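# Eight arms sort parcels into trays matching their colour

## Task

Place every parcel inside the tray whose colour matches the parcel, resting flat on that tray's bottom.

## Robot and tools

ROBOTS. Eight identical i2rt Big YAM arms, arm1 to arm8, each with six revolute joints, a two-finger gripper and a camera on the wrist. Each arm's foot (base_link) has a calibrated pose in the scene frame and faces along its own +x: arm1 (-2.151, -0.606, 0.766), arm2 (-0.854, -0.623, 0.797), arm3 (0.435, -0.612, 0.752), arm4 (1.688, -0.612, 0.754) sit on the y<0 side; arm5 (2.165, 0.644, 0.790), arm6 (0.850, 0.628, 0.817), arm7 (-0.424, 0.615, 0.799), arm8 (-1.661, 0.655, 0.757) sit on the y>0 side. The work surfaces are at z=0.720. A hand reaches roughly 1.0 m from the joint1 axis. Neighbouring arms share space, so watch for collisions.

FRAME. One shared scene frame, metres, origin on the floor, +z up. The hand point lies between the finger pads, about 1 cm short of the tips. The fingers point along the hand's +z axis and close along its y axis. Printed hand positions can be off, more so at long reach; hands usually settle a centimetre or more from where they were sent.

CAMERAS. Wrist cameras arm1_cam_wrist ... arm8_cam_wrist ride on the hands; cam_arm1 ... cam_arm8 are fixed in the room. All images are 672x504 pixels. Calibration is approximate: room cameras may have shifted by up to about 2.3 degrees and 9 mm.

move. Optional keys arm1 to arm8 plus cameras. Each arm key holds an object with:
- joints: absolute joint targets by name, joint1_rad to joint6_rad in radians, gripper_m in metres (fingertip gap). Ranges: joint1 -2.879..2.879 (rotation about the foot, positive counter-clockwise from above, 0 along the foot's facing); joint2 0..3.141 (shoulder, 0 = upper arm level pointing back); joint3 0..3.019 (elbow, 0 = folded); joint4 -1.692..1.57 (hand pitch, positive tips fingers up); joint5 -1.57..1.57 (sideways swing, positive to the arm's right); joint6 -2.094..2.094 (roll, positive clockwise viewed from behind); gripper_m 0..0.093. Out-of-range values get the call refused.
- target: one list of seven numbers [x, y, z, qw, qx, qy, qz], an absolute hand pose in the scene frame, metres and unit quaternion, in the same form the "hand" line prints. The hand travels a straight line from its current hand_target to it. When target is given, joints may carry only gripper_m.
- speed: top path speed in m/s, 0.002 to 0.5, default 0.25; only allowed with target. Rotation is capped at twice that value in rad/s.
Arms left out get nothing new. All motions start together; all hand paths finish at the same moment, paced by the slowest. A path lasts 0.5 to 10 s and an action at most 15 s. Paths ignore obstacles and other arms, the hand lags and may overshoot speed near full stretch, and joints moving at different rates can make joint moves swing wide. cameras: list of camera names, or ["all"]/omitted for all, [] for none; an unknown name or key invalidates the call. A move with no arm keys just reports state and images.

wait: seconds (0 to 10) and optional cameras; commands nothing, returns state and images.

zoom_image: camera plus region [x0, y0, x1, y1] in pixels from the top-left, at most 504x504, taken from that camera's latest full image; only cameras present in the newest images can be zoomed.

finished_scene: scene = the current scene's number. Irreversible; the parcels must stay correctly placed without help. Later calls in that reply go to the next scene.

RESULTS. A "move" line lists each arm sent motion with "done" or its worst status. joint_status and hand_status give per-motion outcomes: done; off_target (stopped short, may still push); time_out (the arm keeps new targets close to where it stood and keeps pushing; on_its_own names joints still going); not_followed (a safety check withheld the targets, reported as "joint command not followed" or "pose unreachable"; the arm may keep trying); limit_stop_at_motor_heat (blocked by a heat stop; resend the target). on_its_own lists uncommanded behaviour, where "held at" is the target, not the reading. Arms under "as last shown" were not commanded and repeat their old lines. The "pictures" line orders the images, which can trail the state slightly. Joint velocities are in rad/s (gripper m/s); "within noise" means stationary. Joint torques are total drive output including gravity; entries 3 and 4 flip sign past ±28 N m. hand_target is the pose at the currently held joint targets. If a move or wait is refused, or a stop hits it, the reply's later move, wait and finished_scene calls are skipped.

GRIPPER. On a rigid part gripped hard, gripper_m may read up to 0.005 m under the part's width (some read up to 0.002 over). Closed on nothing it reads 0.000 to 0.003. Commanding about 0.005 m below the contact reading gives full force (about 50 to 64 N per pad); soft items get crushed by lower targets. Open well above the reading to release.

AVOID. Knocking anything out of the work area; two arms pressing hard on each other, including one gripper closing on another's fingers (the safety check lets fingers, housings and cameras collide); dropping parcels, releasing them while moving, slamming, or shoving hard. Arms do not stop on contact and keep pushing. Holding loads, staying stretched or pushing at unreachable poses heats motors; MOTOR HOT appears at 85 °C and at 100 °C the arm goes limp for 30 s or more and drops what it holds, sometimes without warning. To relieve a pushing joint, send it its reported position. Loose objects may be nudged occasionally by outside pushes. The simulation keeps running while you compose replies, holding the last command.

Each tool is called after ">>>" in YAML: its name, and indented under it one key for each argument.

## Session

>>> move:
  cameras: ["cam_arm1","cam_arm2","cam_arm3","cam_arm4","cam_arm5","cam_arm6","cam_arm7","cam_arm8"]

Scene clock: 0.00 s.
Joint torques (N m): no reading
Heat: arm1: hottest joint1_rad 30 °C; arm2: hottest joint2_rad 30 °C; arm3: hottest joint1_rad 30 °C; arm4: hottest joint3_rad 34 °C; arm5: hottest joint3_rad 32 °C; arm6: hottest joint2_rad 31 °C; arm7: hottest joint3_rad 34 °C; arm8: hottest joint1_rad 29 °C.
Joint velocities: within noise
arm1.joint_positions: joint1_rad=+0.458 joint2_rad=+0.456 joint3_rad=+1.438 joint4_rad=-1.139 joint5_rad=+0.063 joint6_rad=-0.074 gripper_m=+0.09396
arm1.joint_status: not commanded
arm1.hand: x=-1.9866 y=-0.6052 z=+1.4040 quat_wxyz=(-0.650, +0.024, -0.759, +0.041) (m; scene frame)
arm1.hand_target: x=-1.9921 y=-0.6053 z=+1.4119 quat_wxyz=(-0.658, +0.023, -0.752, +0.041) (m; scene frame)
arm1.hand_status: not commanded
arm2.joint_positions: joint1_rad=-0.133 joint2_rad=+0.490 joint3_rad=+1.431 joint4_rad=-1.371 joint5_rad=+0.122 joint6_rad=+0.254 gripper_m=+0.09396
arm2.joint_status: not commanded
arm2.hand: x=-0.9557 y=-0.4897 z=+1.3731 quat_wxyz=(-0.193, +0.711, -0.448, -0.506) (m; scene frame)
arm2.hand_target: x=-0.9532 y=-0.4923 z=+1.3817 quat_wxyz=(-0.195, +0.705, -0.446, -0.516) (m; scene frame)
arm2.hand_status: not commanded
arm3.joint_positions: joint1_rad=+0.288 joint2_rad=+0.566 joint3_rad=+1.355 joint4_rad=-1.309 joint5_rad=+0.227 joint6_rad=-0.408 gripper_m=+0.09396
arm3.joint_status: not commanded
arm3.hand: x=+0.2384 y=-0.5089 z=+1.2929 quat_wxyz=(-0.272, +0.862, -0.018, -0.428) (m; scene frame)
arm3.hand_target: x=+0.2407 y=-0.5098 z=+1.3061 quat_wxyz=(-0.276, +0.854, -0.020, -0.440) (m; scene frame)
arm3.hand_status: not commanded
arm4.joint_positions: joint1_rad=-0.202 joint2_rad=+0.526 joint3_rad=+1.372 joint4_rad=-1.530 joint5_rad=+0.176 joint6_rad=+0.279 gripper_m=+0.09396
arm4.joint_status: not commanded
arm4.hand: x=+1.8391 y=-0.5129 z=+1.2624 quat_wxyz=(-0.405, +0.175, -0.887, -0.138) (m; scene frame)
arm4.hand_target: x=+1.8372 y=-0.5146 z=+1.2716 quat_wxyz=(-0.414, +0.173, -0.882, -0.143) (m; scene frame)
arm4.hand_status: not commanded
arm5.joint_positions: joint1_rad=+0.150 joint2_rad=+0.484 joint3_rad=+1.403 joint4_rad=-1.356 joint5_rad=-0.018 joint6_rad=+0.258 gripper_m=+0.09396
arm5.joint_status: not commanded
arm5.hand: x=+1.9905 y=+0.6571 z=+1.3561 quat_wxyz=(+0.044, +0.831, -0.149, -0.534) (m; scene frame)
arm5.hand_target: x=+1.9935 y=+0.6567 z=+1.3668 quat_wxyz=(+0.045, +0.825, -0.147, -0.545) (m; scene frame)
arm5.hand_status: not commanded
arm6.joint_positions: joint1_rad=+0.005 joint2_rad=+0.600 joint3_rad=+1.377 joint4_rad=-1.425 joint5_rad=+0.198 joint6_rad=-0.419 gripper_m=+0.09396
arm6.joint_status: not commanded
arm6.hand: x=+1.0055 y=+0.4776 z=+1.3387 quat_wxyz=(-0.341, -0.130, -0.883, +0.295) (m; scene frame)
arm6.hand_target: x=+1.0039 y=+0.4787 z=+1.3519 quat_wxyz=(-0.354, -0.130, -0.876, +0.302) (m; scene frame)
arm6.hand_status: not commanded
arm7.joint_positions: joint1_rad=-0.316 joint2_rad=+0.535 joint3_rad=+1.368 joint4_rad=-1.177 joint5_rad=-0.073 joint6_rad=-0.126 gripper_m=+0.09396
arm7.joint_status: not commanded
arm7.hand: x=-0.2873 y=+0.4416 z=+1.3804 quat_wxyz=(-0.508, -0.311, -0.757, +0.270) (m; scene frame)
arm7.hand_target: x=-0.2897 y=+0.4449 z=+1.3917 quat_wxyz=(-0.517, -0.307, -0.750, +0.275) (m; scene frame)
arm7.hand_status: not commanded
arm8.joint_positions: joint1_rad=+0.154 joint2_rad=+0.581 joint3_rad=+1.368 joint4_rad=-1.211 joint5_rad=-0.224 joint6_rad=+0.370 gripper_m=+0.09396
arm8.joint_status: not commanded
arm8.hand: x=-1.7287 y=+0.4302 z=+1.3236 quat_wxyz=(-0.435, -0.755, -0.361, +0.333) (m; scene frame)
arm8.hand_target: x=-1.7273 y=+0.4330 z=+1.3347 quat_wxyz=(-0.441, -0.748, -0.360, +0.341) (m; scene frame)
arm8.hand_status: not commanded
pictures: cam_arm1, cam_arm2, cam_arm3, cam_arm4, cam_arm5, cam_arm6, cam_arm7, cam_arm8

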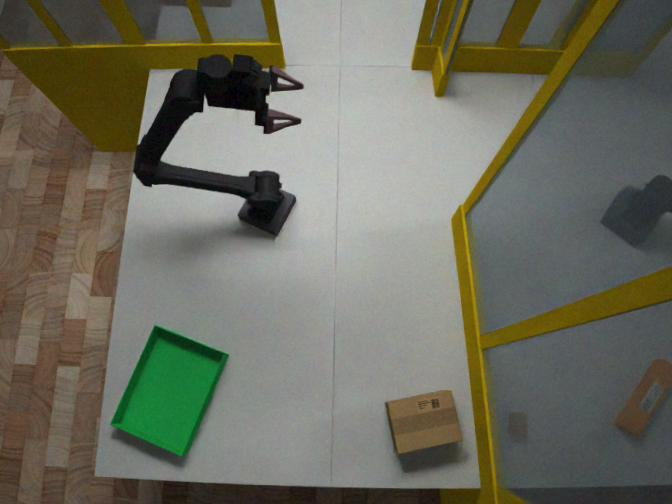

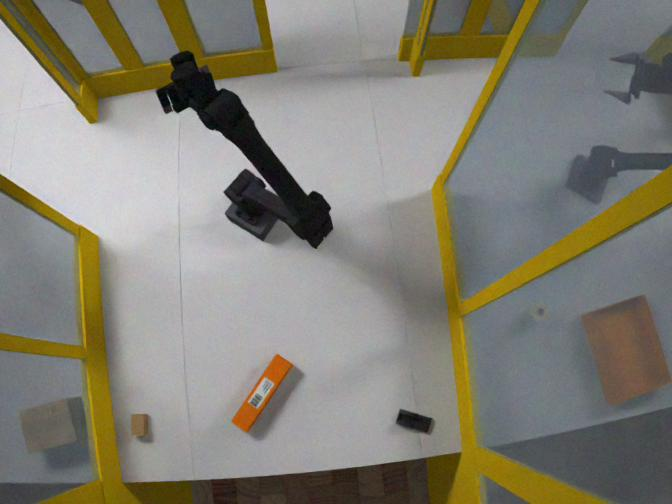

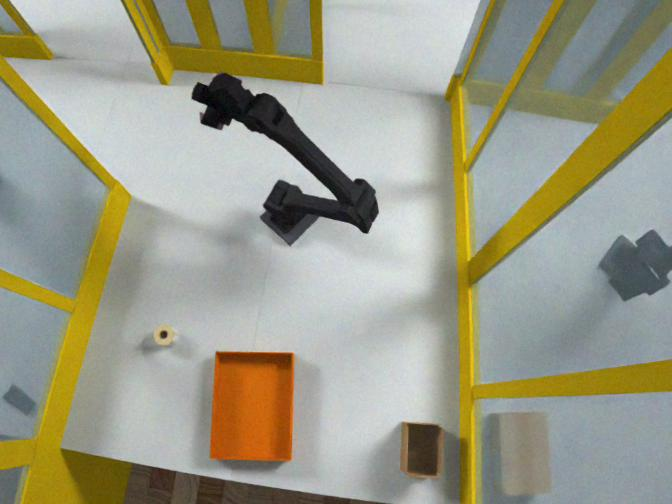

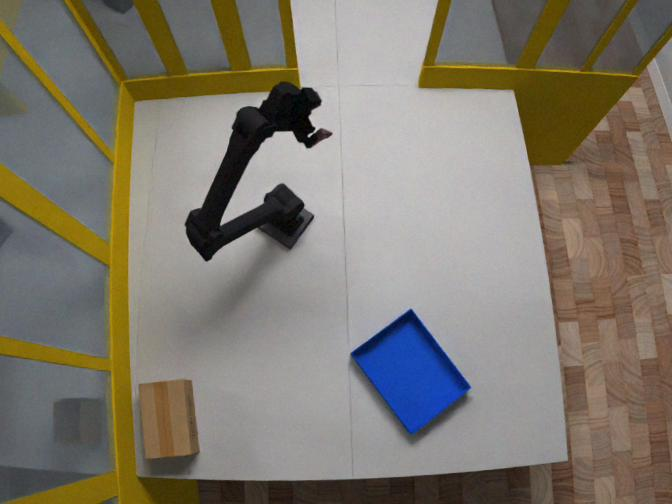

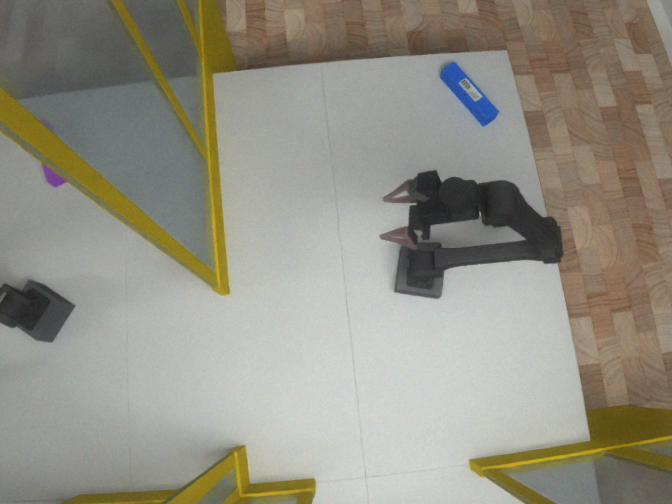

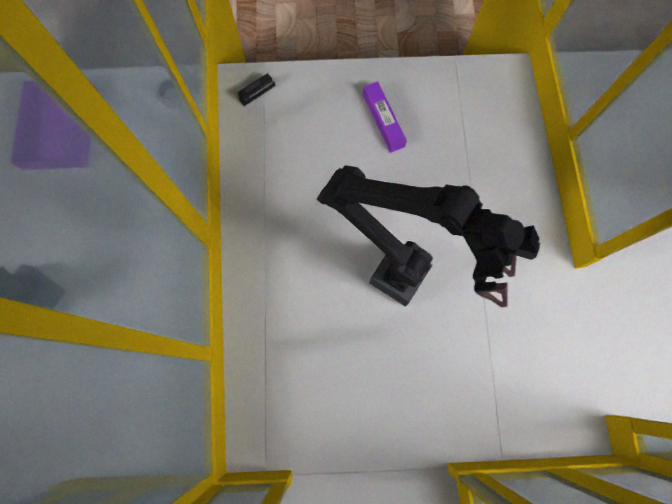

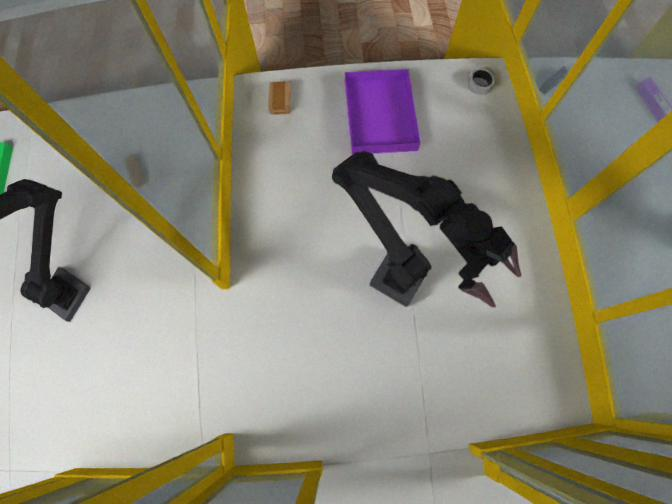

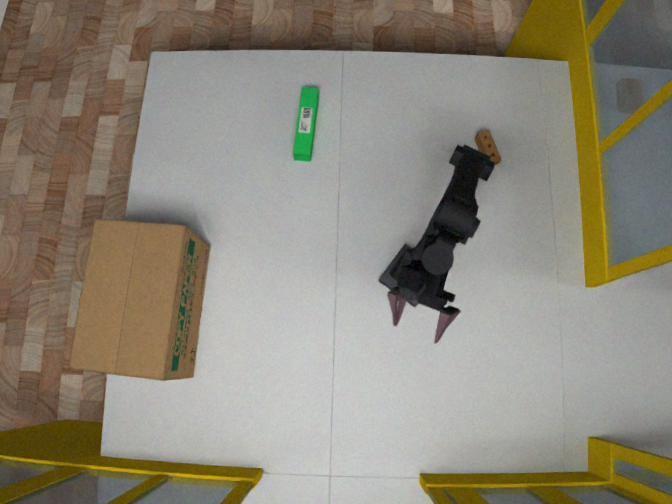

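>>> move:
  arm1: {"joints":{"joint1_rad":1.2,"joint2_rad":1.45,"joint3_rad":1.45,"joint4_rad":-1.55,"joint5_rad":0,"joint6_rad":-0.487,"gripper_m":0.09}}
  arm2: {"joints":{"joint1_rad":2.173,"joint2_rad":1.45,"joint3_rad":1.375,"joint4_rad":-1.467,"joint5_rad":0,"joint6_rad":0.64,"gripper_m":0.09}}
  arm3: {"joints":{"joint1_rad":-1.6,"joint2_rad":1.45,"joint3_rad":1.473,"joint4_rad":-1.585,"joint5_rad":0,"joint6_rad":-0.422,"gripper_m":0.09}}
  arm4: {"joints":{"joint1_rad":-0.1,"joint2_rad":1.45,"joint3_rad":1.459,"joint4_rad":-1.579,"joint5_rad":0,"joint6_rad":-0.445,"gripper_m":0.09}}
  arm5: {"joints":{"joint1_rad":-1.709,"joint2_rad":1.45,"joint3_rad":1.393,"joint4_rad":-1.485,"joint5_rad":0,"joint6_rad":-0.941,"gripper_m":0.09}}
  arm6: {"joints":{"joint1_rad":2.197,"joint2_rad":1.45,"joint3_rad":1.295,"joint4_rad":-1.414,"joint5_rad":0,"joint6_rad":-0.279,"gripper_m":0.09}}
  arm8: {"joints":{"joint1_rad":-1.934,"joint2_rad":1.44,"joint3_rad":1.448,"joint4_rad":-1.57,"joint5_rad":0,"joint6_rad":0.651,"gripper_m":0.09}}
  cameras: []

>>> move:
  arm2: {"target":[-0.889,-1.24,0.86,0,0.9063,0.4226,0],"speed":0.35}
  arm5: {"target":[2.448,1.315,0.86,0,-0.8704,0.4924,0],"speed":0.35}
  arm6: {"target":[0.844,1.3,0.86,0,-0.8013,0.5983,0],"speed":0.35}
  arm8: {"target":[-2.022,1.178,0.86,0,-0.6896,0.7242,0],"speed":0.35}
  cameras: ["arm2_cam_wrist","arm5_cam_wrist","arm6_cam_wrist","arm8_cam_wrist"]

Scene clock: 149.83 s.
Joint torques (N m): arm1=[1.55 -10.17 9.66 -0.09 0 -0.07] | arm2=[0.5 -15.03 8.69 0.21 0.03 0.05] | arm3=[-1.44 -16.09 11.19 -0.28 -0.15 -0.2] | arm4=[1.44 -9.35 11.66 -0.24 -0.19 -0.04] | arm5=[-1.14 -10.58 7.69 -0.06 -0.24 -0.14] | arm6=[-0.32 -9.64 8.72 0.06 0.07 -0.02] | arm7=[-0.26 1.61 10.47 1.65 -0.09 0.12] | arm8=[1.67 -12.81 11.95 -0.55 -0.03 0.02]
Heat: arm1: hottest joint3_rad 32 °C; arm2: hottest joint3_rad 37 °C; arm3: hottest joint3_rad 33 °C; arm4: hottest joint3_rad 42 °C; arm5: hottest joint3_rad 35 °C; arm6: hottest joint3_rad 35 °C; arm7: hottest joint3_rad 45 °C; arm8: hottest joint3_rad 38 °C.
move: arm1 done; arm2 done; arm3 done; arm4 done; arm5 done; arm6 done; arm8 done
Joint velocities: within noise
arm1.joint_positions: joint1_rad=+1.195 joint2_rad=+1.444 joint3_rad=+1.438 joint4_rad=-1.538 joint5_rad=+0.001 joint6_rad=-0.479 gripper_m=+0.09014
arm1.joint_status: all done
arm1.hand: x=-1.8435 y=-0.3045 z=+1.0307 quat_wxyz=(-0.012, +0.585, -0.811, +0.004) (m; scene frame)
arm1.hand_target: x=-1.8446 y=-0.3020 z=+1.0327 quat_wxyz=(-0.009, +0.590, -0.807, +0.004) (m; scene frame)
arm1.hand_status: not commanded
arm2.joint_positions: joint1_rad=+2.172 joint2_rad=+1.462 joint3_rad=+1.371 joint4_rad=-1.457 joint5_rad=+0.000 joint6_rad=+0.626 gripper_m=+0.09011
arm2.joint_status: all done
arm2.hand: x=-0.8803 y=-1.0564 z=+1.0308 quat_wxyz=(+0.009, +0.904, +0.428, -0.006) (m; scene frame)
arm2.hand_target: x=-0.8798 y=-1.0540 z=+1.0369 quat_wxyz=(+0.012, +0.906, +0.422, -0.007) (m; scene frame)
arm2.hand_status: not commanded
arm3.joint_positions: joint1_rad=-1.591 joint2_rad=+1.480 joint3_rad=+1.449 joint4_rad=-1.573 joint5_rad=+0.000 joint6_rad=-0.408 gripper_m=+0.09006
arm3.joint_status: all done
arm3.hand: x=+0.6871 y=-0.2674 z=+1.0117 quat_wxyz=(+0.012, +0.624, -0.781, +0.004) (m; scene frame)
arm3.hand_target: x=+0.6894 y=-0.2706 z=+1.0325 quat_wxyz=(-0.008, +0.626, -0.780, -0.002) (m; scene frame)
arm3.hand_status: not commanded
arm4.joint_positions: joint1_rad=-0.114 joint2_rad=+1.440 joint3_rad=+1.442 joint4_rad=-1.568 joint5_rad=+0.002 joint6_rad=-0.437 gripper_m=+0.09012
arm4.joint_status: all done
arm4.hand: x=+1.9744 y=-0.2952 z=+1.0168 quat_wxyz=(+0.005, +0.595, -0.804, +0.001) (m; scene frame)
arm4.hand_target: x=+1.9715 y=-0.2887 z=+1.0193 quat_wxyz=(+0.007, +0.604, -0.797, +0.000) (m; scene frame)
arm4.hand_status: not commanded
arm5.joint_positions: joint1_rad=-1.708 joint2_rad=+1.465 joint3_rad=+1.380 joint4_rad=-1.474 joint5_rad=+0.001 joint6_rad=-0.931 gripper_m=+0.09014
arm5.joint_status: all done
arm5.hand: x=+2.3322 y=+1.0415 z=+1.0295 quat_wxyz=(-0.010, +0.868, -0.496, +0.000) (m; scene frame)
arm5.hand_target: x=+2.3322 y=+1.0405 z=+1.0404 quat_wxyz=(-0.018, +0.870, -0.492, -0.002) (m; scene frame)
arm5.hand_status: not commanded
arm6.joint_positions: joint1_rad=+2.194 joint2_rad=+1.463 joint3_rad=+1.288 joint4_rad=-1.411 joint5_rad=-0.001 joint6_rad=-0.286 gripper_m=+0.09014
arm6.joint_status: all done
arm6.hand: x=+0.8486 y=+1.0493 z=+1.0192 quat_wxyz=(+0.006, +0.802, -0.597, +0.004) (m; scene frame)
arm6.hand_target: x=+0.8473 y=+1.0498 z=+1.0270 quat_wxyz=(-0.001, +0.801, -0.599, -0.001) (m; scene frame)
arm6.hand_status: not commanded
arm7: as last shown
arm8.joint_positions: joint1_rad=-1.934 joint2_rad=+1.457 joint3_rad=+1.426 joint4_rad=-1.560 joint5_rad=+0.000 joint6_rad=+0.644 gripper_m=+0.09010
arm8.joint_status: all done
arm8.hand: x=-1.9002 y=+1.0045 z=+1.0142 quat_wxyz=(-0.002, -0.692, +0.722, -0.010) (m; scene frame)
arm8.hand_target: x=-1.9005 y=+1.0052 z=+1.0293 quat_wxyz=(+0.000, -0.689, +0.725, +0.004) (m; scene frame)
arm8.hand_status: not commanded
pictures: none
No camera images: "cameras" was empty.

Scene clock: 152.10 s.
Joint torques (N m): arm1=[1.67 -10.46 9.61 -0.09 0 -0.07] | arm2=[0.5 -22.18 11.02 0.4 0.01 0.08] | arm3=[-1.38 -15.97 11.23 -0.29 -0.16 -0.2] | arm4=[1.32 -9.35 11.66 -0.24 -0.19 -0.03] | arm5=[-1.14 -20.19 10.13 -0.27 -0.29 -0.13] | arm6=[-0.21 -16.21 12.05 -0.2 0.06 -0.01] | arm7=[-0.32 1.55 10.43 1.61 -0.1 0.13] | arm8=[2.08 -19.31 14.08 -0.58 -0.02 0.02]
Heat: arm1: hottest joint3_rad 32 °C; arm2: hottest joint3_rad 37 °C; arm3: hottest joint3_rad 33 °C; arm4: hottest joint3_rad 42 °C; arm5: hottest joint3_rad 36 °C; arm6: hottest joint3_rad 35 °C; arm7: hottest joint3_rad 45 °C; arm8: hottest joint3_rad 38 °C.
move: arm2 off_target; arm5 off_target; arm6 off_target; arm8 off_target
Joint velocities: within noise
arm1, arm3, arm4, arm7: as last shown
arm1.joint_positions: joint1_rad=+1.195 joint2_rad=+1.444 joint3_rad=+1.438 joint4_rad=-1.538 joint5_rad=+0.001 joint6_rad=-0.480 gripper_m=+0.09014
arm1.hand_target: x=-1.8446 y=-0.3020 z=+1.0327 quat_wxyz=(-0.009, +0.591, -0.807, +0.004) (m; scene frame)
arm2.joint_positions: joint1_rad=+2.172 joint2_rad=+2.040 joint3_rad=+1.671 joint4_rad=-1.232 joint5_rad=+0.000 joint6_rad=+0.629 gripper_m=+0.09011
arm2.joint_status: not commanded
arm2.hand: x=-0.8903 y=-1.2243 z=+0.8505 quat_wxyz=(-0.014, +0.904, +0.427, +0.007) (m; scene frame)
arm2.hand_target: x=-0.8890 y=-1.2394 z=+0.8603 quat_wxyz=(+0.000, +0.906, +0.423, +0.000) (m; scene frame)
arm2.hand_status: off_target (0.018 m and 1.9 deg from the pose sent, 0.251 m and 1.5 deg at the start)
arm5.joint_positions: joint1_rad=-1.708 joint2_rad=+2.400 joint3_rad=+2.293 joint4_rad=-1.503 joint5_rad=+0.001 joint6_rad=-0.931 gripper_m=+0.09014
arm5.joint_status: not commanded
arm5.hand: x=+2.4429 y=+1.3044 z=+0.8448 quat_wxyz=(+0.016, +0.868, -0.496, +0.003) (m; scene frame)
arm5.hand_target: x=+2.4477 y=+1.3142 z=+0.8603 quat_wxyz=(-0.001, +0.870, -0.493, +0.000) (m; scene frame)
arm5.hand_status: off_target (0.019 m and 1.9 deg from the pose sent, 0.342 m and 1.2 deg at the start)
arm6.joint_positions: joint1_rad=+2.194 joint2_rad=+2.202 joint3_rad=+1.886 joint4_rad=-1.285 joint5_rad=-0.001 joint6_rad=-0.286 gripper_m=+0.09014
arm6.joint_status: not commanded
arm6.hand: x=+0.8474 y=+1.2839 z=+0.8487 quat_wxyz=(+0.013, +0.802, -0.597, +0.009) (m; scene frame)
arm6.hand_target: x=+0.8440 y=+1.2991 z=+0.8602 quat_wxyz=(+0.000, +0.801, -0.598, +0.000) (m; scene frame)
arm6.hand_status: off_target (0.020 m and 1.8 deg from the pose sent, 0.297 m and 0.9 deg at the start)
arm8.joint_positions: joint1_rad=-1.934 joint2_rad=+2.054 joint3_rad=+1.798 joint4_rad=-1.344 joint5_rad=+0.000 joint6_rad=+0.647 gripper_m=+0.09010
arm8.joint_status: not commanded
arm8.hand: x=-2.0118 y=+1.1668 z=+0.8487 quat_wxyz=(-0.003, -0.691, +0.723, -0.015) (m; scene frame)
arm8.hand_target: x=-2.0215 y=+1.1774 z=+0.8601 quat_wxyz=(+0.000, -0.690, +0.724, +0.000) (m; scene frame)
arm8.hand_status: off_target (0.019 m and 1.7 deg from the pose sent, 0.262 m and 1.3 deg at the start)
pictures: arm2_cam_wrist, arm5_cam_wrist, arm6_cam_wrist, arm8_cam_wrist
camera_calibration:
arm2_cam_wrist: T_world_to_cam=[[-0.769132, 0.638309, 0.0315921, 0.0687102], [0.523867, 0.601378, 0.603247, 0.694086], [0.366059, 0.480527, -0.796928, 1.71257], [0, 0, 0, 1]] pos_world=[-0.937662, -1.2842, 0.943916]
arm5_cam_wrist: T_world_to_cam=[[0.866656, 0.498517, -0.0196904, -2.74973], [0.413221, -0.695136, 0.588247, -0.592093], [0.279564, -0.517944, -0.808442, 0.799766], [0, 0, 0, 1]] pos_world=[2.40415, 1.37344, 0.940718]
arm6_cam_wrist: T_world_to_cam=[[0.955879, 0.293739, -0.00349419, -1.1856], [0.237292, -0.765071, 0.598631, 0.279002], [0.173168, -0.573048, -0.801017, 1.39313], [0, 0, 0, 1]] pos_world=[0.825837, 1.36005, 0.944763]
arm8_cam_wrist: T_world_to_cam=[[0.998693, -0.0506039, 0.00711279, 2.06312], [-0.0444102, -0.79062, 0.610695, 0.319147], [-0.02528, -0.610213, -0.791834, 1.45366], [0, 0, 0, 1]] pos_world=[-2.0095, 1.24377, 0.941485]

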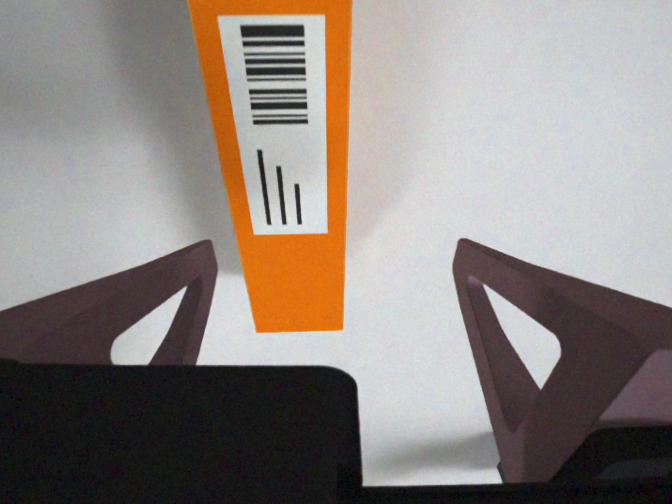

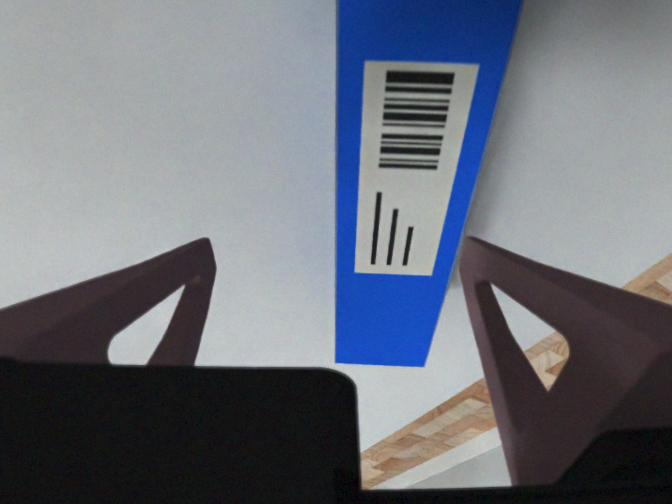

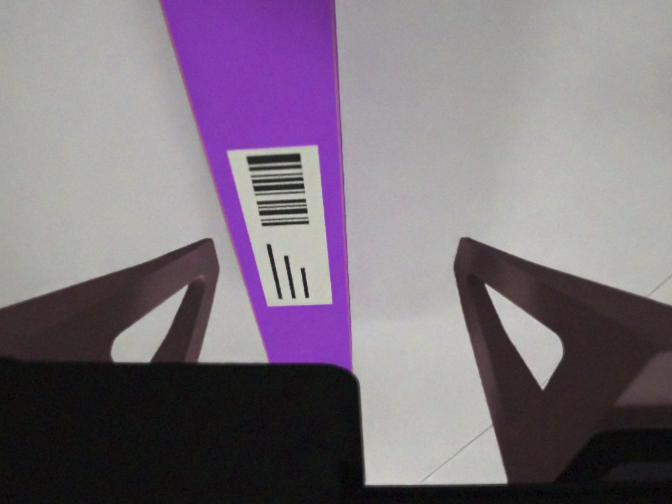

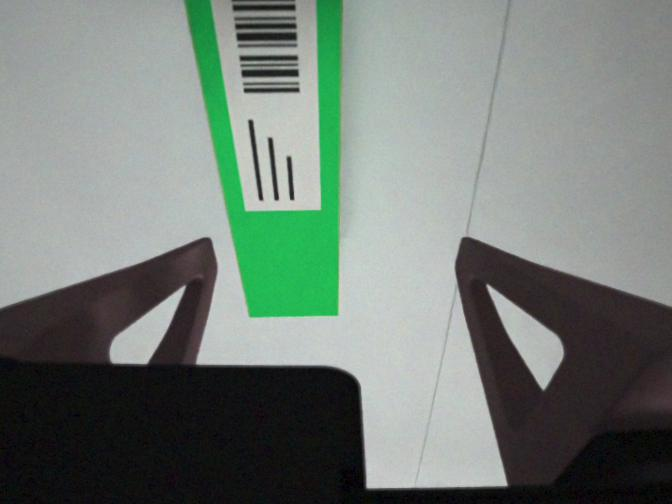

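>>> move:
  arm2: {"target":[-0.878,-1.252,0.765,0,0.9063,0.4226,0],"speed":0.15}
  arm5: {"target":[2.471,1.318,0.765,0,-0.8704,0.4924,0],"speed":0.15}
  arm6: {"target":[0.831,1.268,0.765,0,-0.8166,0.5771,0],"speed":0.15}
  arm8: {"target":[-2.041,1.187,0.765,0,-0.6896,0.7242,0],"speed":0.15}
  cameras: ["arm2_cam_wrist","arm5_cam_wrist","arm6_cam_wrist","arm8_cam_wrist"]

Scene clock: 171.83 s.
Joint torques (N m): arm1=[1.55 -10.17 9.63 -0.18 -0.02 -0.08] | arm2=[0.73 -22.83 7.68 0.9 0.02 0.08] | arm3=[-1.32 -15.97 11.21 -0.29 -0.16 -0.18] | arm4=[1.32 -9.35 11.66 -0.23 -0.19 -0.03] | arm5=[-1.44 -21.95 7.51 0.73 -0.31 -0.22] | arm6=[0.85 -13.33 5.48 1.59 0.25 -0.04] | arm7=[-0.32 1.49 10.45 1.59 -0.09 0.11] | arm8=[2.26 -20.6 10.63 0.21 0 0.05]
Heat: arm1: hottest joint3_rad 33 °C; arm2: hottest joint3_rad 37 °C; arm3: hottest joint3_rad 33 °C; arm4: hottest joint3_rad 44 °C; arm5: hottest joint3_rad 40 °C; arm6: hottest joint3_rad 37 °C; arm7: hottest joint3_rad 46 °C; arm8: hottest joint3_rad 37 °C.
move: arm2 done; arm5 off_target; arm6 off_target; arm8 done
Joint velocities: within noise
arm1, arm3, arm4, arm7: as last shown
arm2.joint_positions: joint1_rad=+2.188 joint2_rad=+2.173 joint3_rad=+1.671 joint4_rad=-1.071 joint5_rad=+0.000 joint6_rad=+0.647 gripper_m=+0.09011
arm2.joint_status: not commanded
arm2.hand: x=-0.8819 y=-1.2487 z=+0.7712 quat_wxyz=(-0.002, +0.905, +0.426, +0.001) (m; scene frame)
arm2.hand_target: x=-0.8781 y=-1.2519 z=+0.7650 quat_wxyz=(+0.000, +0.906, +0.423, +0.000) (m; scene frame)
arm2.hand_status: done (0.008 m and 0.5 deg from the pose sent, 0.091 m and 1.9 deg at the start)
arm5.joint_positions: joint1_rad=-1.732 joint2_rad=+2.521 joint3_rad=+2.284 joint4_rad=-1.374 joint5_rad=+0.001 joint6_rad=-0.957 gripper_m=+0.09014
arm5.joint_status: not commanded
arm5.hand: x=+2.4648 y=+1.3108 z=+0.7556 quat_wxyz=(+0.016, +0.869, -0.495, +0.002) (m; scene frame)
arm5.hand_target: x=+2.4709 y=+1.3178 z=+0.7651 quat_wxyz=(+0.000, +0.870, -0.492, +0.000) (m; scene frame)
arm5.hand_status: off_target (0.013 m and 1.9 deg from the pose sent, 0.086 m and 1.9 deg at the start)
arm6.joint_positions: joint1_rad=+2.201 joint2_rad=+2.191 joint3_rad=+1.730 joint4_rad=-1.082 joint5_rad=-0.005 joint6_rad=-0.314 gripper_m=+0.09013
arm6.joint_status: not commanded
arm6.hand: x=+0.8420 y=+1.2742 z=+0.8005 quat_wxyz=(-0.009, +0.812, -0.583, -0.010) (m; scene frame)
arm6.hand_target: x=+0.8314 y=+1.2663 z=+0.7663 quat_wxyz=(+0.000, +0.817, -0.577, +0.000) (m; scene frame)
arm6.hand_status: off_target (0.038 m and 1.8 deg from the pose sent, 0.087 m and 3.3 deg at the start)
arm8.joint_positions: joint1_rad=-1.920 joint2_rad=+2.184 joint3_rad=+1.798 joint4_rad=-1.197 joint5_rad=+0.000 joint6_rad=+0.662 gripper_m=+0.09010
arm8.joint_status: not commanded
arm8.hand: x=-2.0338 y=+1.1828 z=+0.7680 quat_wxyz=(-0.001, -0.690, +0.723, -0.007) (m; scene frame)
arm8.hand_target: x=-2.0410 y=+1.1869 z=+0.7652 quat_wxyz=(+0.000, -0.690, +0.724, +0.000) (m; scene frame)
arm8.hand_status: done (0.009 m and 0.8 deg from the pose sent, 0.091 m and 1.7 deg at the start)
pictures: arm2_cam_wrist, arm5_cam_wrist, arm6_cam_wrist, arm8_cam_wrist
camera_calibration:
arm2_cam_wrist: T_world_to_cam=[[-0.767409, 0.640977, 0.0152112, 0.110659], [0.526526, 0.61649, 0.585415, 0.78709], [0.36586, 0.457262, -0.810591, 1.63931], [0, 0, 0, 1]] pos_world=[-0.92926, -1.30576, 0.866351]
arm5_cam_wrist: T_world_to_cam=[[0.865886, 0.499844, -0.0199272, -2.77328], [0.414706, -0.694984, 0.587381, -0.547328], [0.27975, -0.51687, -0.809065, 0.723418], [0, 0, 0, 1]] pos_world=[2.42595, 1.37974, 0.851519]
arm6_cam_wrist: T_world_to_cam=[[0.945017, 0.326869, 0.0100171, -1.22161], [0.267269, -0.789631, 0.552314, 0.344838], [0.188444, -0.519268, -0.833576, 1.29455], [0, 0, 0, 1]] pos_world=[0.818328, 1.34382, 0.90088]
arm8_cam_wrist: T_world_to_cam=[[0.998634, -0.0521777, -0.00266145, 2.09582], [-0.0401389, -0.798836, 0.600208, 0.40654], [-0.0334436, -0.599282, -0.799839, 1.37564], [0, 0, 0, 1]] pos_world=[-2.03063, 1.25851, 0.861858]

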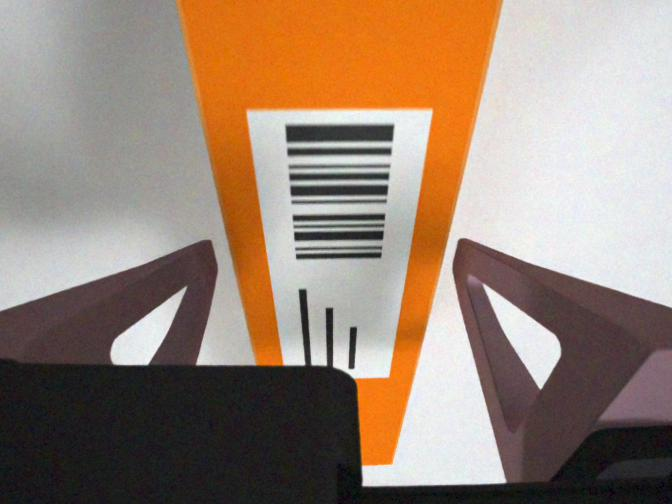

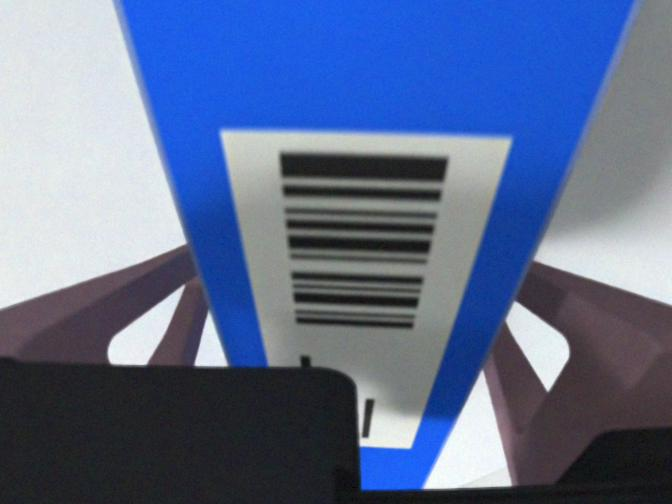

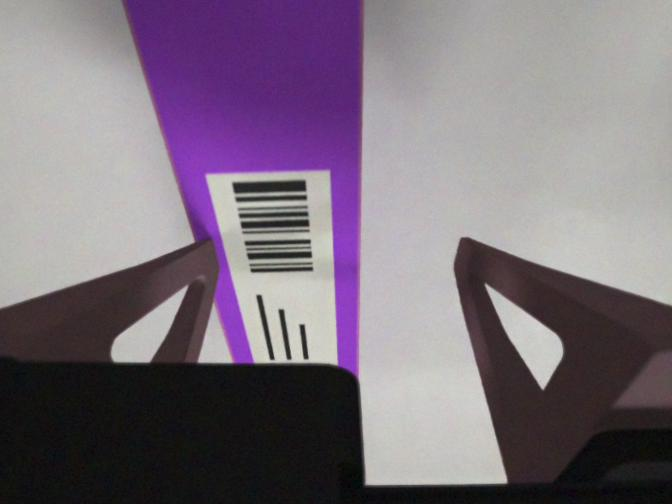

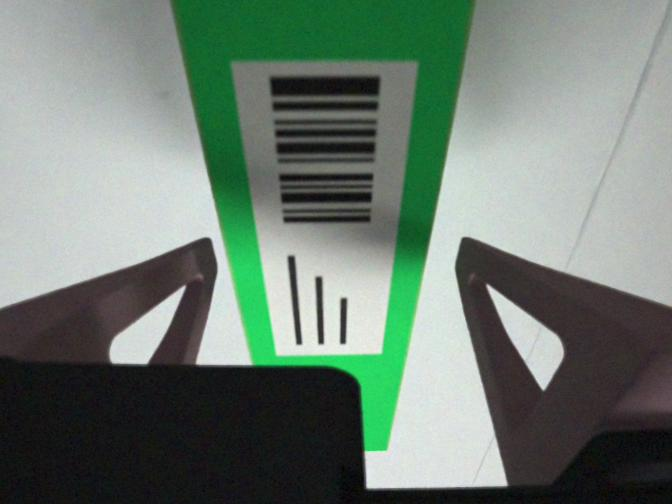

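>>> move:
  arm6: {"target":[0.832,1.27,0.86,0,-0.8166,0.5771,0],"speed":0.3}
  arm2: {"joints":{"gripper_m":0.045}}
  arm5: {"joints":{"gripper_m":0.045}}
  arm8: {"joints":{"gripper_m":0.045}}
  cameras: ["arm6_cam_wrist"]

>>> move:
  arm2: {"target":[-0.88,-1.056,1.05,0,0.9063,0.4226,0],"speed":0.35}
  arm5: {"target":[2.332,1.041,1.05,0,-0.8704,0.4924,0],"speed":0.35}
  arm8: {"target":[-1.905,1.006,1.05,0,-0.6896,0.7242,0],"speed":0.35}
  cameras: ["arm6_cam_wrist"]

Scene clock: 184.60 s.
Joint torques (N m): arm1=[1.61 -10.17 9.72 -0.05 0.01 -0.07] | arm2=[0.73 -23 7.75 0.88 0.02 0.07] | arm3=[-1.26 -15.97 11.19 -0.32 -0.16 -0.2] | arm4=[1.26 -9.35 11.66 -0.24 -0.19 -0.03] | arm5=[-1.38 -22.07 7.5 0.68 -0.26 -0.17] | arm6=[0.21 -18.67 11.4 -0.25 0.08 -0.07] | arm7=[-0.26 1.61 10.47 1.58 -0.09 0.12] | arm8=[2.61 -20.72 10.7 0.28 0 0.03]
Heat: arm1: hottest joint3_rad 33 °C; arm2: hottest joint3_rad 37 °C; arm3: hottest joint3_rad 33 °C; arm4: hottest joint3_rad 45 °C; arm5: hottest joint3_rad 38 °C; arm6: hottest joint3_rad 36 °C; arm7: hottest joint3_rad 46 °C; arm8: hottest joint3_rad 37 °C.
move: arm2 off_target; arm5 off_target; arm6 off_target; arm8 off_target
Joint velocities: within noise
arm1, arm3, arm4, arm7: as last shown
arm2.joint_positions: joint1_rad=+2.188 joint2_rad=+2.173 joint3_rad=+1.671 joint4_rad=-1.071 joint5_rad=+0.000 joint6_rad=+0.648 gripper_m=+0.05850
arm2.joint_status: gripper_m off_target (ended at +0.05853, target +0.04500)
arm2.hand: x=-0.8819 y=-1.2488 z=+0.7712 quat_wxyz=(-0.002, +0.905, +0.426, +0.000) (m; scene frame)
arm2.hand_target: x=-0.8781 y=-1.2518 z=+0.7650 quat_wxyz=(+0.000, +0.906, +0.423, +0.000) (m; scene frame)
arm2.hand_status: not commanded
arm5.joint_positions: joint1_rad=-1.732 joint2_rad=+2.521 joint3_rad=+2.284 joint4_rad=-1.373 joint5_rad=+0.000 joint6_rad=-0.958 gripper_m=+0.05859
arm5.joint_status: gripper_m off_target (ended at +0.05861, target +0.04500)
arm5.hand: x=+2.4647 y=+1.3110 z=+0.7556 quat_wxyz=(+0.016, +0.869, -0.495, +0.002) (m; scene frame)
arm5.hand_target: x=+2.4709 y=+1.3178 z=+0.7651 quat_wxyz=(+0.000, +0.870, -0.492, +0.000) (m; scene frame)
arm5.hand_status: not commanded
arm6.joint_positions: joint1_rad=+2.208 joint2_rad=+2.160 joint3_rad=+1.742 joint4_rad=-1.223 joint5_rad=-0.002 joint6_rad=-0.314 gripper_m=+0.09013
arm6.joint_status: not commanded
arm6.hand: x=+0.8382 y=+1.2486 z=+0.8242 quat_wxyz=(+0.029, +0.814, -0.579, +0.020) (m; scene frame)
arm6.hand_target: x=+0.8319 y=+1.2683 z=+0.8603 quat_wxyz=(+0.000, +0.817, -0.577, +0.000) (m; scene frame)
arm6.hand_status: off_target (0.042 m and 4.0 deg from the pose sent, 0.060 m and 1.8 deg at the start)
arm8.joint_positions: joint1_rad=-1.920 joint2_rad=+2.184 joint3_rad=+1.798 joint4_rad=-1.197 joint5_rad=+0.000 joint6_rad=+0.663 gripper_m=+0.06004
arm8.joint_status: gripper_m off_target (ended at +0.06007, target +0.04500)
arm8.hand: x=-2.0338 y=+1.1828 z=+0.7680 quat_wxyz=(-0.001, -0.690, +0.724, -0.007) (m; scene frame)
arm8.hand_target: x=-2.0409 y=+1.1868 z=+0.7652 quat_wxyz=(+0.000, -0.690, +0.724, +0.000) (m; scene frame)
arm8.hand_status: not commanded
pictures: arm6_cam_wrist
camera_calibration:
arm6_cam_wrist: T_world_to_cam=[[0.942462, 0.333871, -0.0171985, -1.19418], [0.270037, -0.729924, 0.627926, 0.173393], [0.197092, -0.59644, -0.778083, 1.34518], [0, 0, 0, 1]] pos_world=[0.813522, 1.32759, 0.917248]

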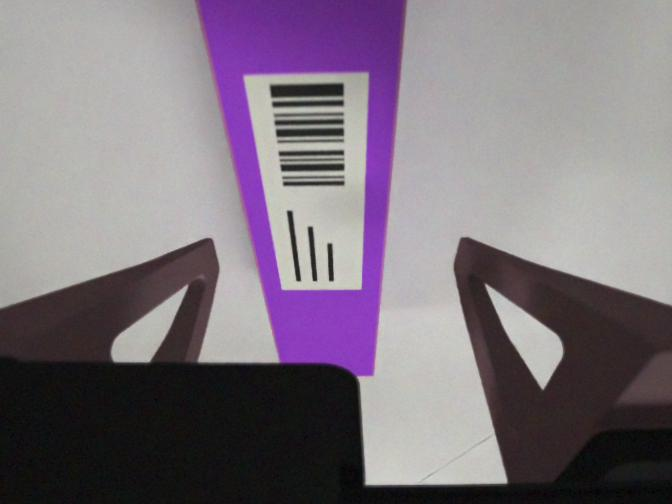

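Scene clock: 186.70 s.
Joint torques (N m): arm1=[1.38 -10.05 9.66 -0.09 -0.02 -0.05] | arm2=[-0.38 -13.33 9.58 0.18 0.02 -0.14] | arm3=[-1.32 -16.03 11.19 -0.34 -0.16 -0.19] | arm4=[1.32 -9.35 11.66 -0.24 -0.19 -0.03] | arm5=[0.03 -9.35 7.15 -0.01 -0.23 0.06] | arm6=[0.21 -18.67 11.37 -0.25 0.07 -0.07] | arm7=[-0.26 1.55 10.45 1.57 -0.09 0.12] | arm8=[1.26 -11.11 10.99 -0.51 0 -0.08]
Heat: arm1: hottest joint3_rad 34 °C; arm2: hottest joint3_rad 37 °C; arm3: hottest joint3_rad 33 °C; arm4: hottest joint3_rad 45 °C; arm5: hottest joint3_rad 38 °C; arm6: hottest joint3_rad 36 °C; arm7: hottest joint3_rad 46 °C; arm8: hottest joint3_rad 37 °C.
move: arm2 done; arm5 done; arm8 done
Joint velocities: within noise
arm1, arm3, arm4, arm6, arm7: as last shown
arm1.hand_target: x=-1.8446 y=-0.3020 z=+1.0327 quat_wxyz=(-0.009, +0.590, -0.807, +0.004) (m; scene frame)
arm2.joint_positions: joint1_rad=+2.180 joint2_rad=+1.462 joint3_rad=+1.415 joint4_rad=-1.520 joint5_rad=+0.000 joint6_rad=+0.648 gripper_m=+0.05850
arm2.joint_status: not commanded
arm2.hand: x=-0.8766 y=-1.0534 z=+1.0475 quat_wxyz=(+0.001, +0.906, +0.422, -0.001) (m; scene frame)
arm2.hand_target: x=-0.8799 y=-1.0559 z=+1.0500 quat_wxyz=(+0.000, +0.906, +0.423, +0.000) (m; scene frame)
arm2.hand_status: done (0.005 m and 0.2 deg from the pose sent, 0.339 m and 0.4 deg at the start)
arm5.joint_positions: joint1_rad=-1.716 joint2_rad=+1.471 joint3_rad=+1.437 joint4_rad=-1.536 joint5_rad=-0.001 joint6_rad=-0.950 gripper_m=+0.05859
arm5.joint_status: not commanded
arm5.hand: x=+2.3352 y=+1.0407 z=+1.0488 quat_wxyz=(-0.004, +0.871, -0.491, +0.000) (m; scene frame)
arm5.hand_target: x=+2.3319 y=+1.0410 z=+1.0501 quat_wxyz=(+0.000, +0.870, -0.492, +0.000) (m; scene frame)
arm5.hand_status: done (0.003 m and 0.5 deg from the pose sent, 0.421 m and 1.9 deg at the start)
arm6.hand: x=+0.8382 y=+1.2485 z=+0.8242 quat_wxyz=(+0.029, +0.814, -0.579, +0.020) (m; scene frame)
arm8.joint_positions: joint1_rad=-1.920 joint2_rad=+1.450 joint3_rad=+1.507 joint4_rad=-1.623 joint5_rad=+0.000 joint6_rad=+0.663 gripper_m=+0.06004
arm8.joint_status: not commanded
arm8.hand: x=-1.9065 y=+1.0036 z=+1.0478 quat_wxyz=(+0.000, -0.690, +0.724, +0.002) (m; scene frame)
arm8.hand_target: x=-1.9050 y=+1.0060 z=+1.0500 quat_wxyz=(+0.000, -0.690, +0.724, +0.000) (m; scene frame)
arm8.hand_status: done (0.004 m and 0.2 deg from the pose sent, 0.357 m and 0.8 deg at the start)
pictures: arm6_cam_wrist
camera_calibration:
arm6_cam_wrist: T_world_to_cam=[[0.942466, 0.333852, -0.0173199, -1.19401], [0.270015, -0.729661, 0.628241, 0.172699], [0.197102, -0.596773, -0.777826, 1.34532], [0, 0, 0, 1]] pos_world=[0.813522, 1.32749, 0.917248]

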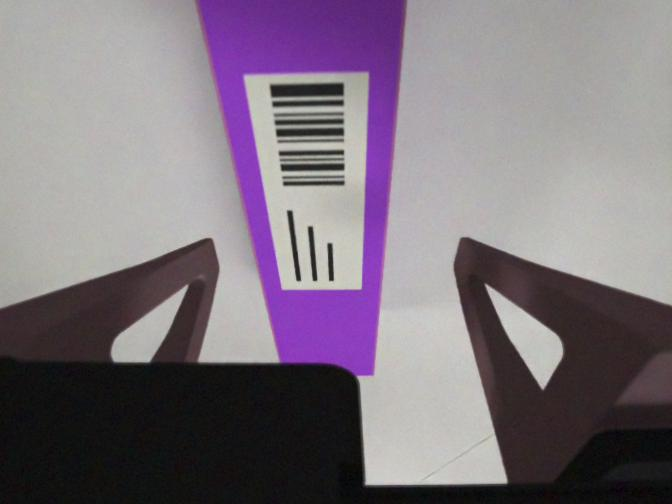

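>>> move:
  arm6: {"target":[0.831,1.254,0.762,0,-0.8166,0.5771,0],"speed":0.15}
  arm2: {"joints":{"joint1_rad":-2.19,"joint6_rad":0.291}}
  arm5: {"joints":{"joint1_rad":1.553,"joint6_rad":-0.279}}
  arm8: {"joints":{"joint1_rad":0.353,"joint6_rad":-0.253}}
  arm7: {"joints":{"joint2_rad":1.45,"joint3_rad":1.371,"joint4_rad":-1.461,"joint5_rad":0,"gripper_m":0.09,"joint1_rad":-0.3}}
  cameras: ["arm6_cam_wrist"]

Scene clock: 247.43 s.
Joint torques (N m): arm1=[1.73 -10.17 9.63 -0.13 0 -0.04] | arm2=[0.15 -15.5 9.55 0.14 -0.02 -0.17] | arm3=[-1.38 -15.91 11.23 -0.31 -0.16 -0.19] | arm4=[1.32 -9.35 11.66 -0.24 -0.19 -0.03] | arm5=[-0.32 -11.34 7.2 -0.17 -0.12 0.05] | arm6=[0.32 -15.5 7.43 0.55 0.08 -0.04] | arm7=[0.44 -9.99 10.5 -0.21 0.08 0.11] | arm8=[2.02 -12.63 11 -0.59 -0.05 -0.08]
Heat: arm1: hottest joint3_rad 35 °C; arm2: hottest joint3_rad 40 °C; arm3: hottest joint3_rad 33 °C; arm4: hottest joint3_rad 47 °C; arm5: hottest joint3_rad 36 °C; arm6: hottest joint2_rad 39 °C; arm7: hottest joint3_rad 46 °C; arm8: hottest joint3_rad 38 °C.
move: arm2 done; arm5 done; arm6 done; arm7 done; arm8 done
Joint velocities: within noise
arm1, arm3, arm4: as last shown
arm2.joint_positions: joint1_rad=-2.189 joint2_rad=+1.484 joint3_rad=+1.415 joint4_rad=-1.520 joint5_rad=+0.001 joint6_rad=+0.302 gripper_m=+0.05854
arm2.joint_status: all done
arm2.hand: x=-0.4390 y=-0.4991 z=+1.0392 quat_wxyz=(+0.009, -0.005, -1.000, +0.002) (m; scene frame)
arm2.hand_target: x=-0.4386 y=-0.4993 z=+1.0504 quat_wxyz=(+0.000, +0.000, -1.000, -0.001) (m; scene frame)
arm2.hand_status: not commanded
arm5.joint_positions: joint1_rad=+1.553 joint2_rad=+1.491 joint3_rad=+1.437 joint4_rad=-1.537 joint5_rad=-0.002 joint6_rad=-0.289 gripper_m=+0.05872
arm5.joint_status: all done
arm5.hand: x=+2.0436 y=+0.2237 z=+1.0342 quat_wxyz=(-0.005, +0.704, +0.711, +0.013) (m; scene frame)
arm5.hand_target: x=+2.0444 y=+0.2268 z=+1.0440 quat_wxyz=(-0.002, +0.707, +0.707, +0.007) (m; scene frame)
arm5.hand_status: not commanded
arm6.joint_positions: joint1_rad=+2.209 joint2_rad=+2.202 joint3_rad=+1.644 joint4_rad=-1.022 joint5_rad=-0.002 joint6_rad=-0.314 gripper_m=+0.09013
arm6.joint_status: not commanded
arm6.hand: x=+0.8380 y=+1.2498 z=+0.7652 quat_wxyz=(+0.004, +0.815, -0.580, +0.002) (m; scene frame)
arm6.hand_target: x=+0.8309 y=+1.2538 z=+0.7621 quat_wxyz=(+0.000, +0.817, -0.577, +0.000) (m; scene frame)
arm6.hand_status: done (0.009 m and 0.7 deg from the pose sent, 0.063 m and 4.1 deg at the start)
arm7.joint_positions: joint1_rad=-0.310 joint2_rad=+1.445 joint3_rad=+1.368 joint4_rad=-1.450 joint5_rad=-0.004 joint6_rad=-0.126 gripper_m=+0.09010
arm7.joint_status: all done
arm7.hand: x=-0.1713 y=+0.2622 z=+1.0378 quat_wxyz=(-0.019, -0.400, -0.916, +0.009) (m; scene frame)
arm7.hand_target: x=-0.1690 y=+0.2652 z=+1.0370 quat_wxyz=(-0.013, -0.396, -0.918, +0.007) (m; scene frame)
arm7.hand_status: not commanded
arm8.joint_positions: joint1_rad=+0.352 joint2_rad=+1.471 joint3_rad=+1.507 joint4_rad=-1.624 joint5_rad=+0.000 joint6_rad=-0.246 gripper_m=+0.06005
arm8.joint_status: all done
arm8.hand: x=-1.7691 y=+0.2402 z=+1.0400 quat_wxyz=(+0.004, -0.710, -0.704, -0.007) (m; scene frame)
arm8.hand_target: x=-1.7686 y=+0.2422 z=+1.0507 quat_wxyz=(+0.000, -0.707, -0.707, +0.001) (m; scene frame)
arm8.hand_status: not commanded
pictures: arm6_cam_wrist
camera_calibration:
arm6_cam_wrist: T_world_to_cam=[[0.942324, 0.334697, 0.0019986, -1.21092], [0.271022, -0.766526, 0.582225, 0.29126], [0.196401, -0.548103, -0.813025, 1.26691], [0, 0, 0, 1]] pos_world=[0.813322, 1.32295, 0.86287]

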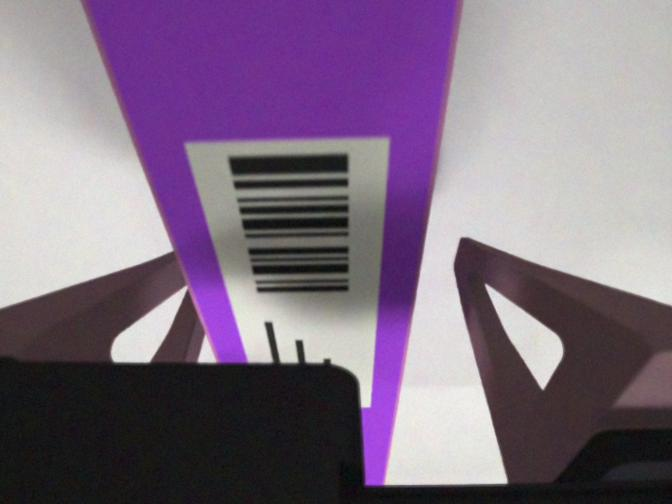

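>>> move:
  arm6: {"joints":{"gripper_m":0.045}}
  arm2: {"target":[-0.2,-0.425,0.84,0,0,1,0],"speed":0.3}
  arm5: {"target":[1.98,-0.01,0.83,0,0.7071,0.7071,0],"speed":0.3}
  arm8: {"target":[-1.83,-0.01,0.84,0,0.7071,0.7071,0],"speed":0.3}
  cameras: []

>>> move:
  arm6: {"target":[0.845,1.05,1.05,0,-0.8166,0.5771,0],"speed":0.3}
  arm2: {"target":[-0.203,-0.427,0.773,0,0,1,0],"speed":0.15}
  arm5: {"target":[1.98,-0.008,0.758,0,0.7071,0.7071,0],"speed":0.15}
  arm8: {"target":[-1.83,-0.008,0.77,0,0.7071,0.7071,0],"speed":0.15}
  cameras: ["cam_arm2","cam_arm1","cam_arm4"]

Scene clock: 263.53 s.
Joint torques (N m): arm1=[1.73 -10.29 9.7 -0.05 0 -0.07] | arm2=[0.44 -25.52 11.55 0.1 0.04 -0.13] | arm3=[-1.44 -16.03 11.21 -0.34 -0.17 -0.19] | arm4=[1.32 -9.35 11.66 -0.24 -0.19 -0.03] | arm5=[-0.73 -19.84 9.78 -0.35 -0.09 0.05] | arm6=[0.21 -15.5 7.43 0.54 0.08 -0.03] | arm7=[0.44 -9.88 10.48 -0.18 0.08 0.12] | arm8=[2.49 -21.95 14.5 -0.61 -0.08 -0.04]
Heat: arm1: hottest joint3_rad 35 °C; arm2: hottest joint3_rad 40 °C; arm3: hottest joint3_rad 33 °C; arm4: hottest joint3_rad 47 °C; arm5: hottest joint3_rad 37 °C; arm6: hottest joint2_rad 39 °C; arm7: hottest joint3_rad 46 °C; arm8: hottest joint3_rad 39 °C.
move: arm2 off_target; arm5 off_target; arm6 off_target; arm8 off_target
Joint velocities: within noise
arm1, arm3, arm4, arm7: as last shown
arm2.joint_positions: joint1_rad=-2.189 joint2_rad=+2.243 joint3_rad=+1.954 joint4_rad=-1.312 joint5_rad=+0.001 joint6_rad=+0.302 gripper_m=+0.05854
arm2.joint_status: not commanded
arm2.hand: x=-0.2125 y=-0.4309 z=+0.8275 quat_wxyz=(+0.014, -0.005, -1.000, +0.004) (m; scene frame)
arm2.hand_target: x=-0.2007 y=-0.4252 z=+0.8402 quat_wxyz=(+0.000, +0.000, -1.000, +0.000) (m; scene frame)
arm2.hand_status: off_target (0.019 m and 1.8 deg from the pose sent, 0.320 m and 1.2 deg at the start)
arm5.joint_positions: joint1_rad=+1.553 joint2_rad=+2.240 joint3_rad=+1.921 joint4_rad=-1.292 joint5_rad=-0.001 joint6_rad=-0.284 gripper_m=+0.05872
arm5.joint_status: not commanded
arm5.hand: x=+1.9817 y=+0.0070 z=+0.8059 quat_wxyz=(-0.010, +0.705, +0.709, +0.021) (m; scene frame)
arm5.hand_target: x=+1.9804 y=-0.0089 z=+0.8302 quat_wxyz=(+0.000, +0.707, +0.707, +0.000) (m; scene frame)
arm5.hand_status: off_target (0.030 m and 2.7 deg from the pose sent, 0.317 m and 1.7 deg at the start)
arm6.joint_positions: joint1_rad=+2.209 joint2_rad=+2.202 joint3_rad=+1.644 joint4_rad=-1.022 joint5_rad=-0.002 joint6_rad=-0.314 gripper_m=+0.05950
arm6.joint_status: gripper_m off_target (ended at +0.05953, target +0.04500)
arm6.hand: x=+0.8377 y=+1.2499 z=+0.7652 quat_wxyz=(+0.004, +0.815, -0.579, +0.002) (m; scene frame)
arm6.hand_target: x=+0.8311 y=+1.2538 z=+0.7621 quat_wxyz=(+0.000, +0.817, -0.577, +0.000) (m; scene frame)
arm6.hand_status: not commanded
arm8.joint_positions: joint1_rad=+0.353 joint2_rad=+2.226 joint3_rad=+2.024 joint4_rad=-1.405 joint5_rad=+0.000 joint6_rad=-0.246 gripper_m=+0.06005
arm8.joint_status: not commanded
arm8.hand: x=-1.8298 y=+0.0049 z=+0.8256 quat_wxyz=(+0.008, -0.709, -0.705, -0.015) (m; scene frame)
arm8.hand_target: x=-1.8298 y=-0.0091 z=+0.8401 quat_wxyz=(+0.000, -0.707, -0.707, +0.000) (m; scene frame)
arm8.hand_status: off_target (0.021 m and 2.0 deg from the pose sent, 0.326 m and 1.0 deg at the start)
pictures: none
No camera images: "cameras" was empty.

Scene clock: 265.50 s.
Joint torques (N m): arm1=[1.44 -9.99 9.63 -0.12 -0.03 -0.07] | arm2=[0.5 -24.94 7.88 0.92 0.04 -0.15] | arm3=[-1.38 -15.91 11.22 -0.31 -0.16 -0.19] | arm4=[1.32 -9.35 11.66 -0.24 -0.19 -0.03] | arm5=[-0.62 -19.31 6.35 0.84 -0.08 0.08] | arm6=[-1.14 -9.41 9.72 -0.18 0.08 -0.18] | arm7=[0.5 -9.93 10.54 -0.18 0.08 0.11] | arm8=[2.26 -21.66 9.44 0.27 -0.08 -0.05]
Heat: arm1: hottest joint3_rad 35 °C; arm2: hottest joint3_rad 40 °C; arm3: hottest joint3_rad 33 °C; arm4: hottest joint3_rad 48 °C; arm5: hottest joint3_rad 37 °C; arm6: hottest joint2_rad 38 °C; arm7: hottest joint3_rad 46 °C; arm8: hottest joint3_rad 39 °C.
move: arm2 done; arm5 done; arm6 off_target; arm8 off_target
Joint velocities: within noise
arm1, arm3, arm4, arm7: as last shown
arm2.joint_positions: joint1_rad=-2.189 joint2_rad=+2.290 joint3_rad=+1.917 joint4_rad=-1.195 joint5_rad=+0.001 joint6_rad=+0.302 gripper_m=+0.05854
arm2.joint_status: not commanded
arm2.hand: x=-0.2037 y=-0.4282 z=+0.7833 quat_wxyz=(-0.002, -0.005, -1.000, -0.001) (m; scene frame)
arm2.hand_target: x=-0.2031 y=-0.4270 z=+0.7731 quat_wxyz=(+0.000, +0.000, -1.000, +0.000) (m; scene frame)
arm2.hand_status: done (0.010 m and 0.6 deg from the pose sent, 0.056 m and 1.8 deg at the start)
arm5.joint_positions: joint1_rad=+1.553 joint2_rad=+2.300 joint3_rad=+1.892 joint4_rad=-1.175 joint5_rad=+0.000 joint6_rad=-0.284 gripper_m=+0.05872
arm5.joint_status: not commanded
arm5.hand: x=+1.9791 y=-0.0021 z=+0.7562 quat_wxyz=(-0.003, +0.705, +0.709, +0.009) (m; scene frame)
arm5.hand_target: x=+1.9801 y=-0.0078 z=+0.7579 quat_wxyz=(+0.000, +0.707, +0.707, +0.000) (m; scene frame)
arm5.hand_status: done (0.006 m and 1.1 deg from the pose sent, 0.050 m and 2.7 deg at the start)
arm6.joint_positions: joint1_rad=+2.209 joint2_rad=+1.454 joint3_rad=+1.332 joint4_rad=-1.467 joint5_rad=-0.001 joint6_rad=-0.317 gripper_m=+0.05950
arm6.joint_status: not commanded
arm6.hand: x=+0.8420 y=+1.0479 z=+1.0394 quat_wxyz=(+0.008, +0.816, -0.578, +0.005) (m; scene frame)
arm6.hand_target: x=+0.8451 y=+1.0498 z=+1.0500 quat_wxyz=(+0.000, +0.817, -0.577, +0.000) (m; scene frame)
arm6.hand_status: off_target (0.011 m and 1.1 deg from the pose sent, 0.348 m and 0.6 deg at the start)
arm8.joint_positions: joint1_rad=+0.353 joint2_rad=+2.264 joint3_rad=+1.976 joint4_rad=-1.277 joint5_rad=+0.000 joint6_rad=-0.246 gripper_m=+0.06005
arm8.joint_status: not commanded
arm8.hand: x=-1.8327 y=-0.0064 z=+0.7817 quat_wxyz=(-0.002, -0.710, -0.705, +0.002) (m; scene frame)
arm8.hand_target: x=-1.8300 y=-0.0077 z=+0.7701 quat_wxyz=(+0.000, -0.707, -0.707, +0.000) (m; scene frame)
arm8.hand_status: off_target (0.012 m and 0.5 deg from the pose sent, 0.057 m and 2.0 deg at the start)
pictures: cam_arm1, cam_arm2, cam_arm4

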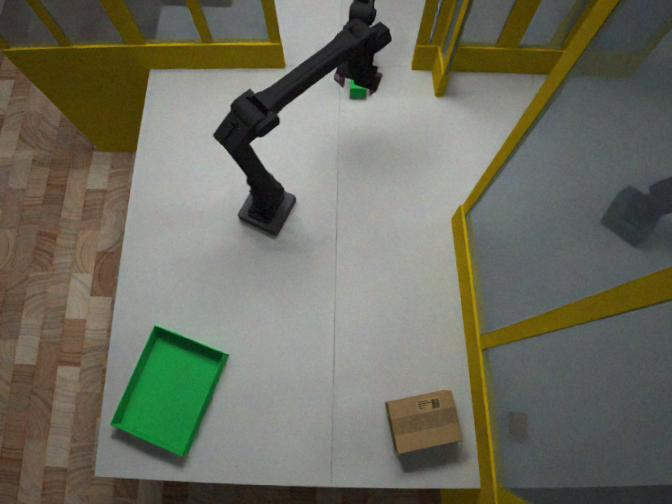

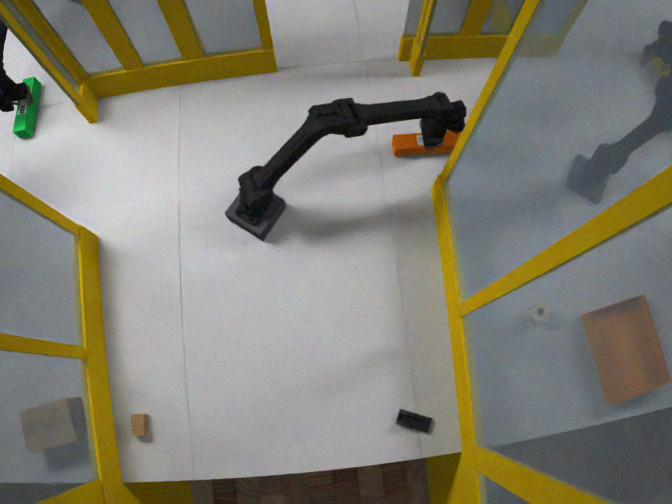

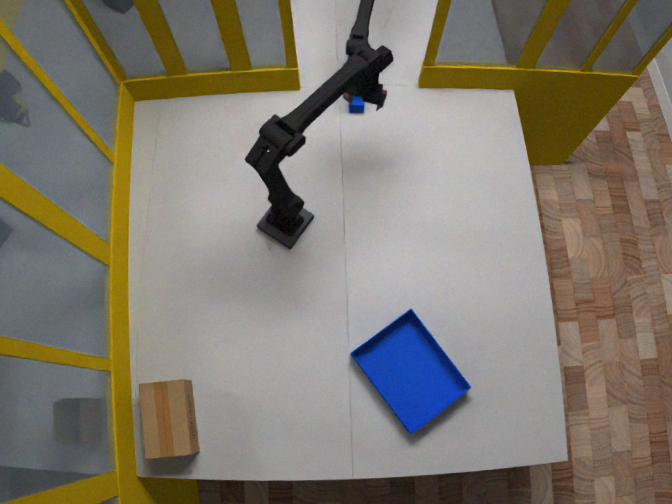

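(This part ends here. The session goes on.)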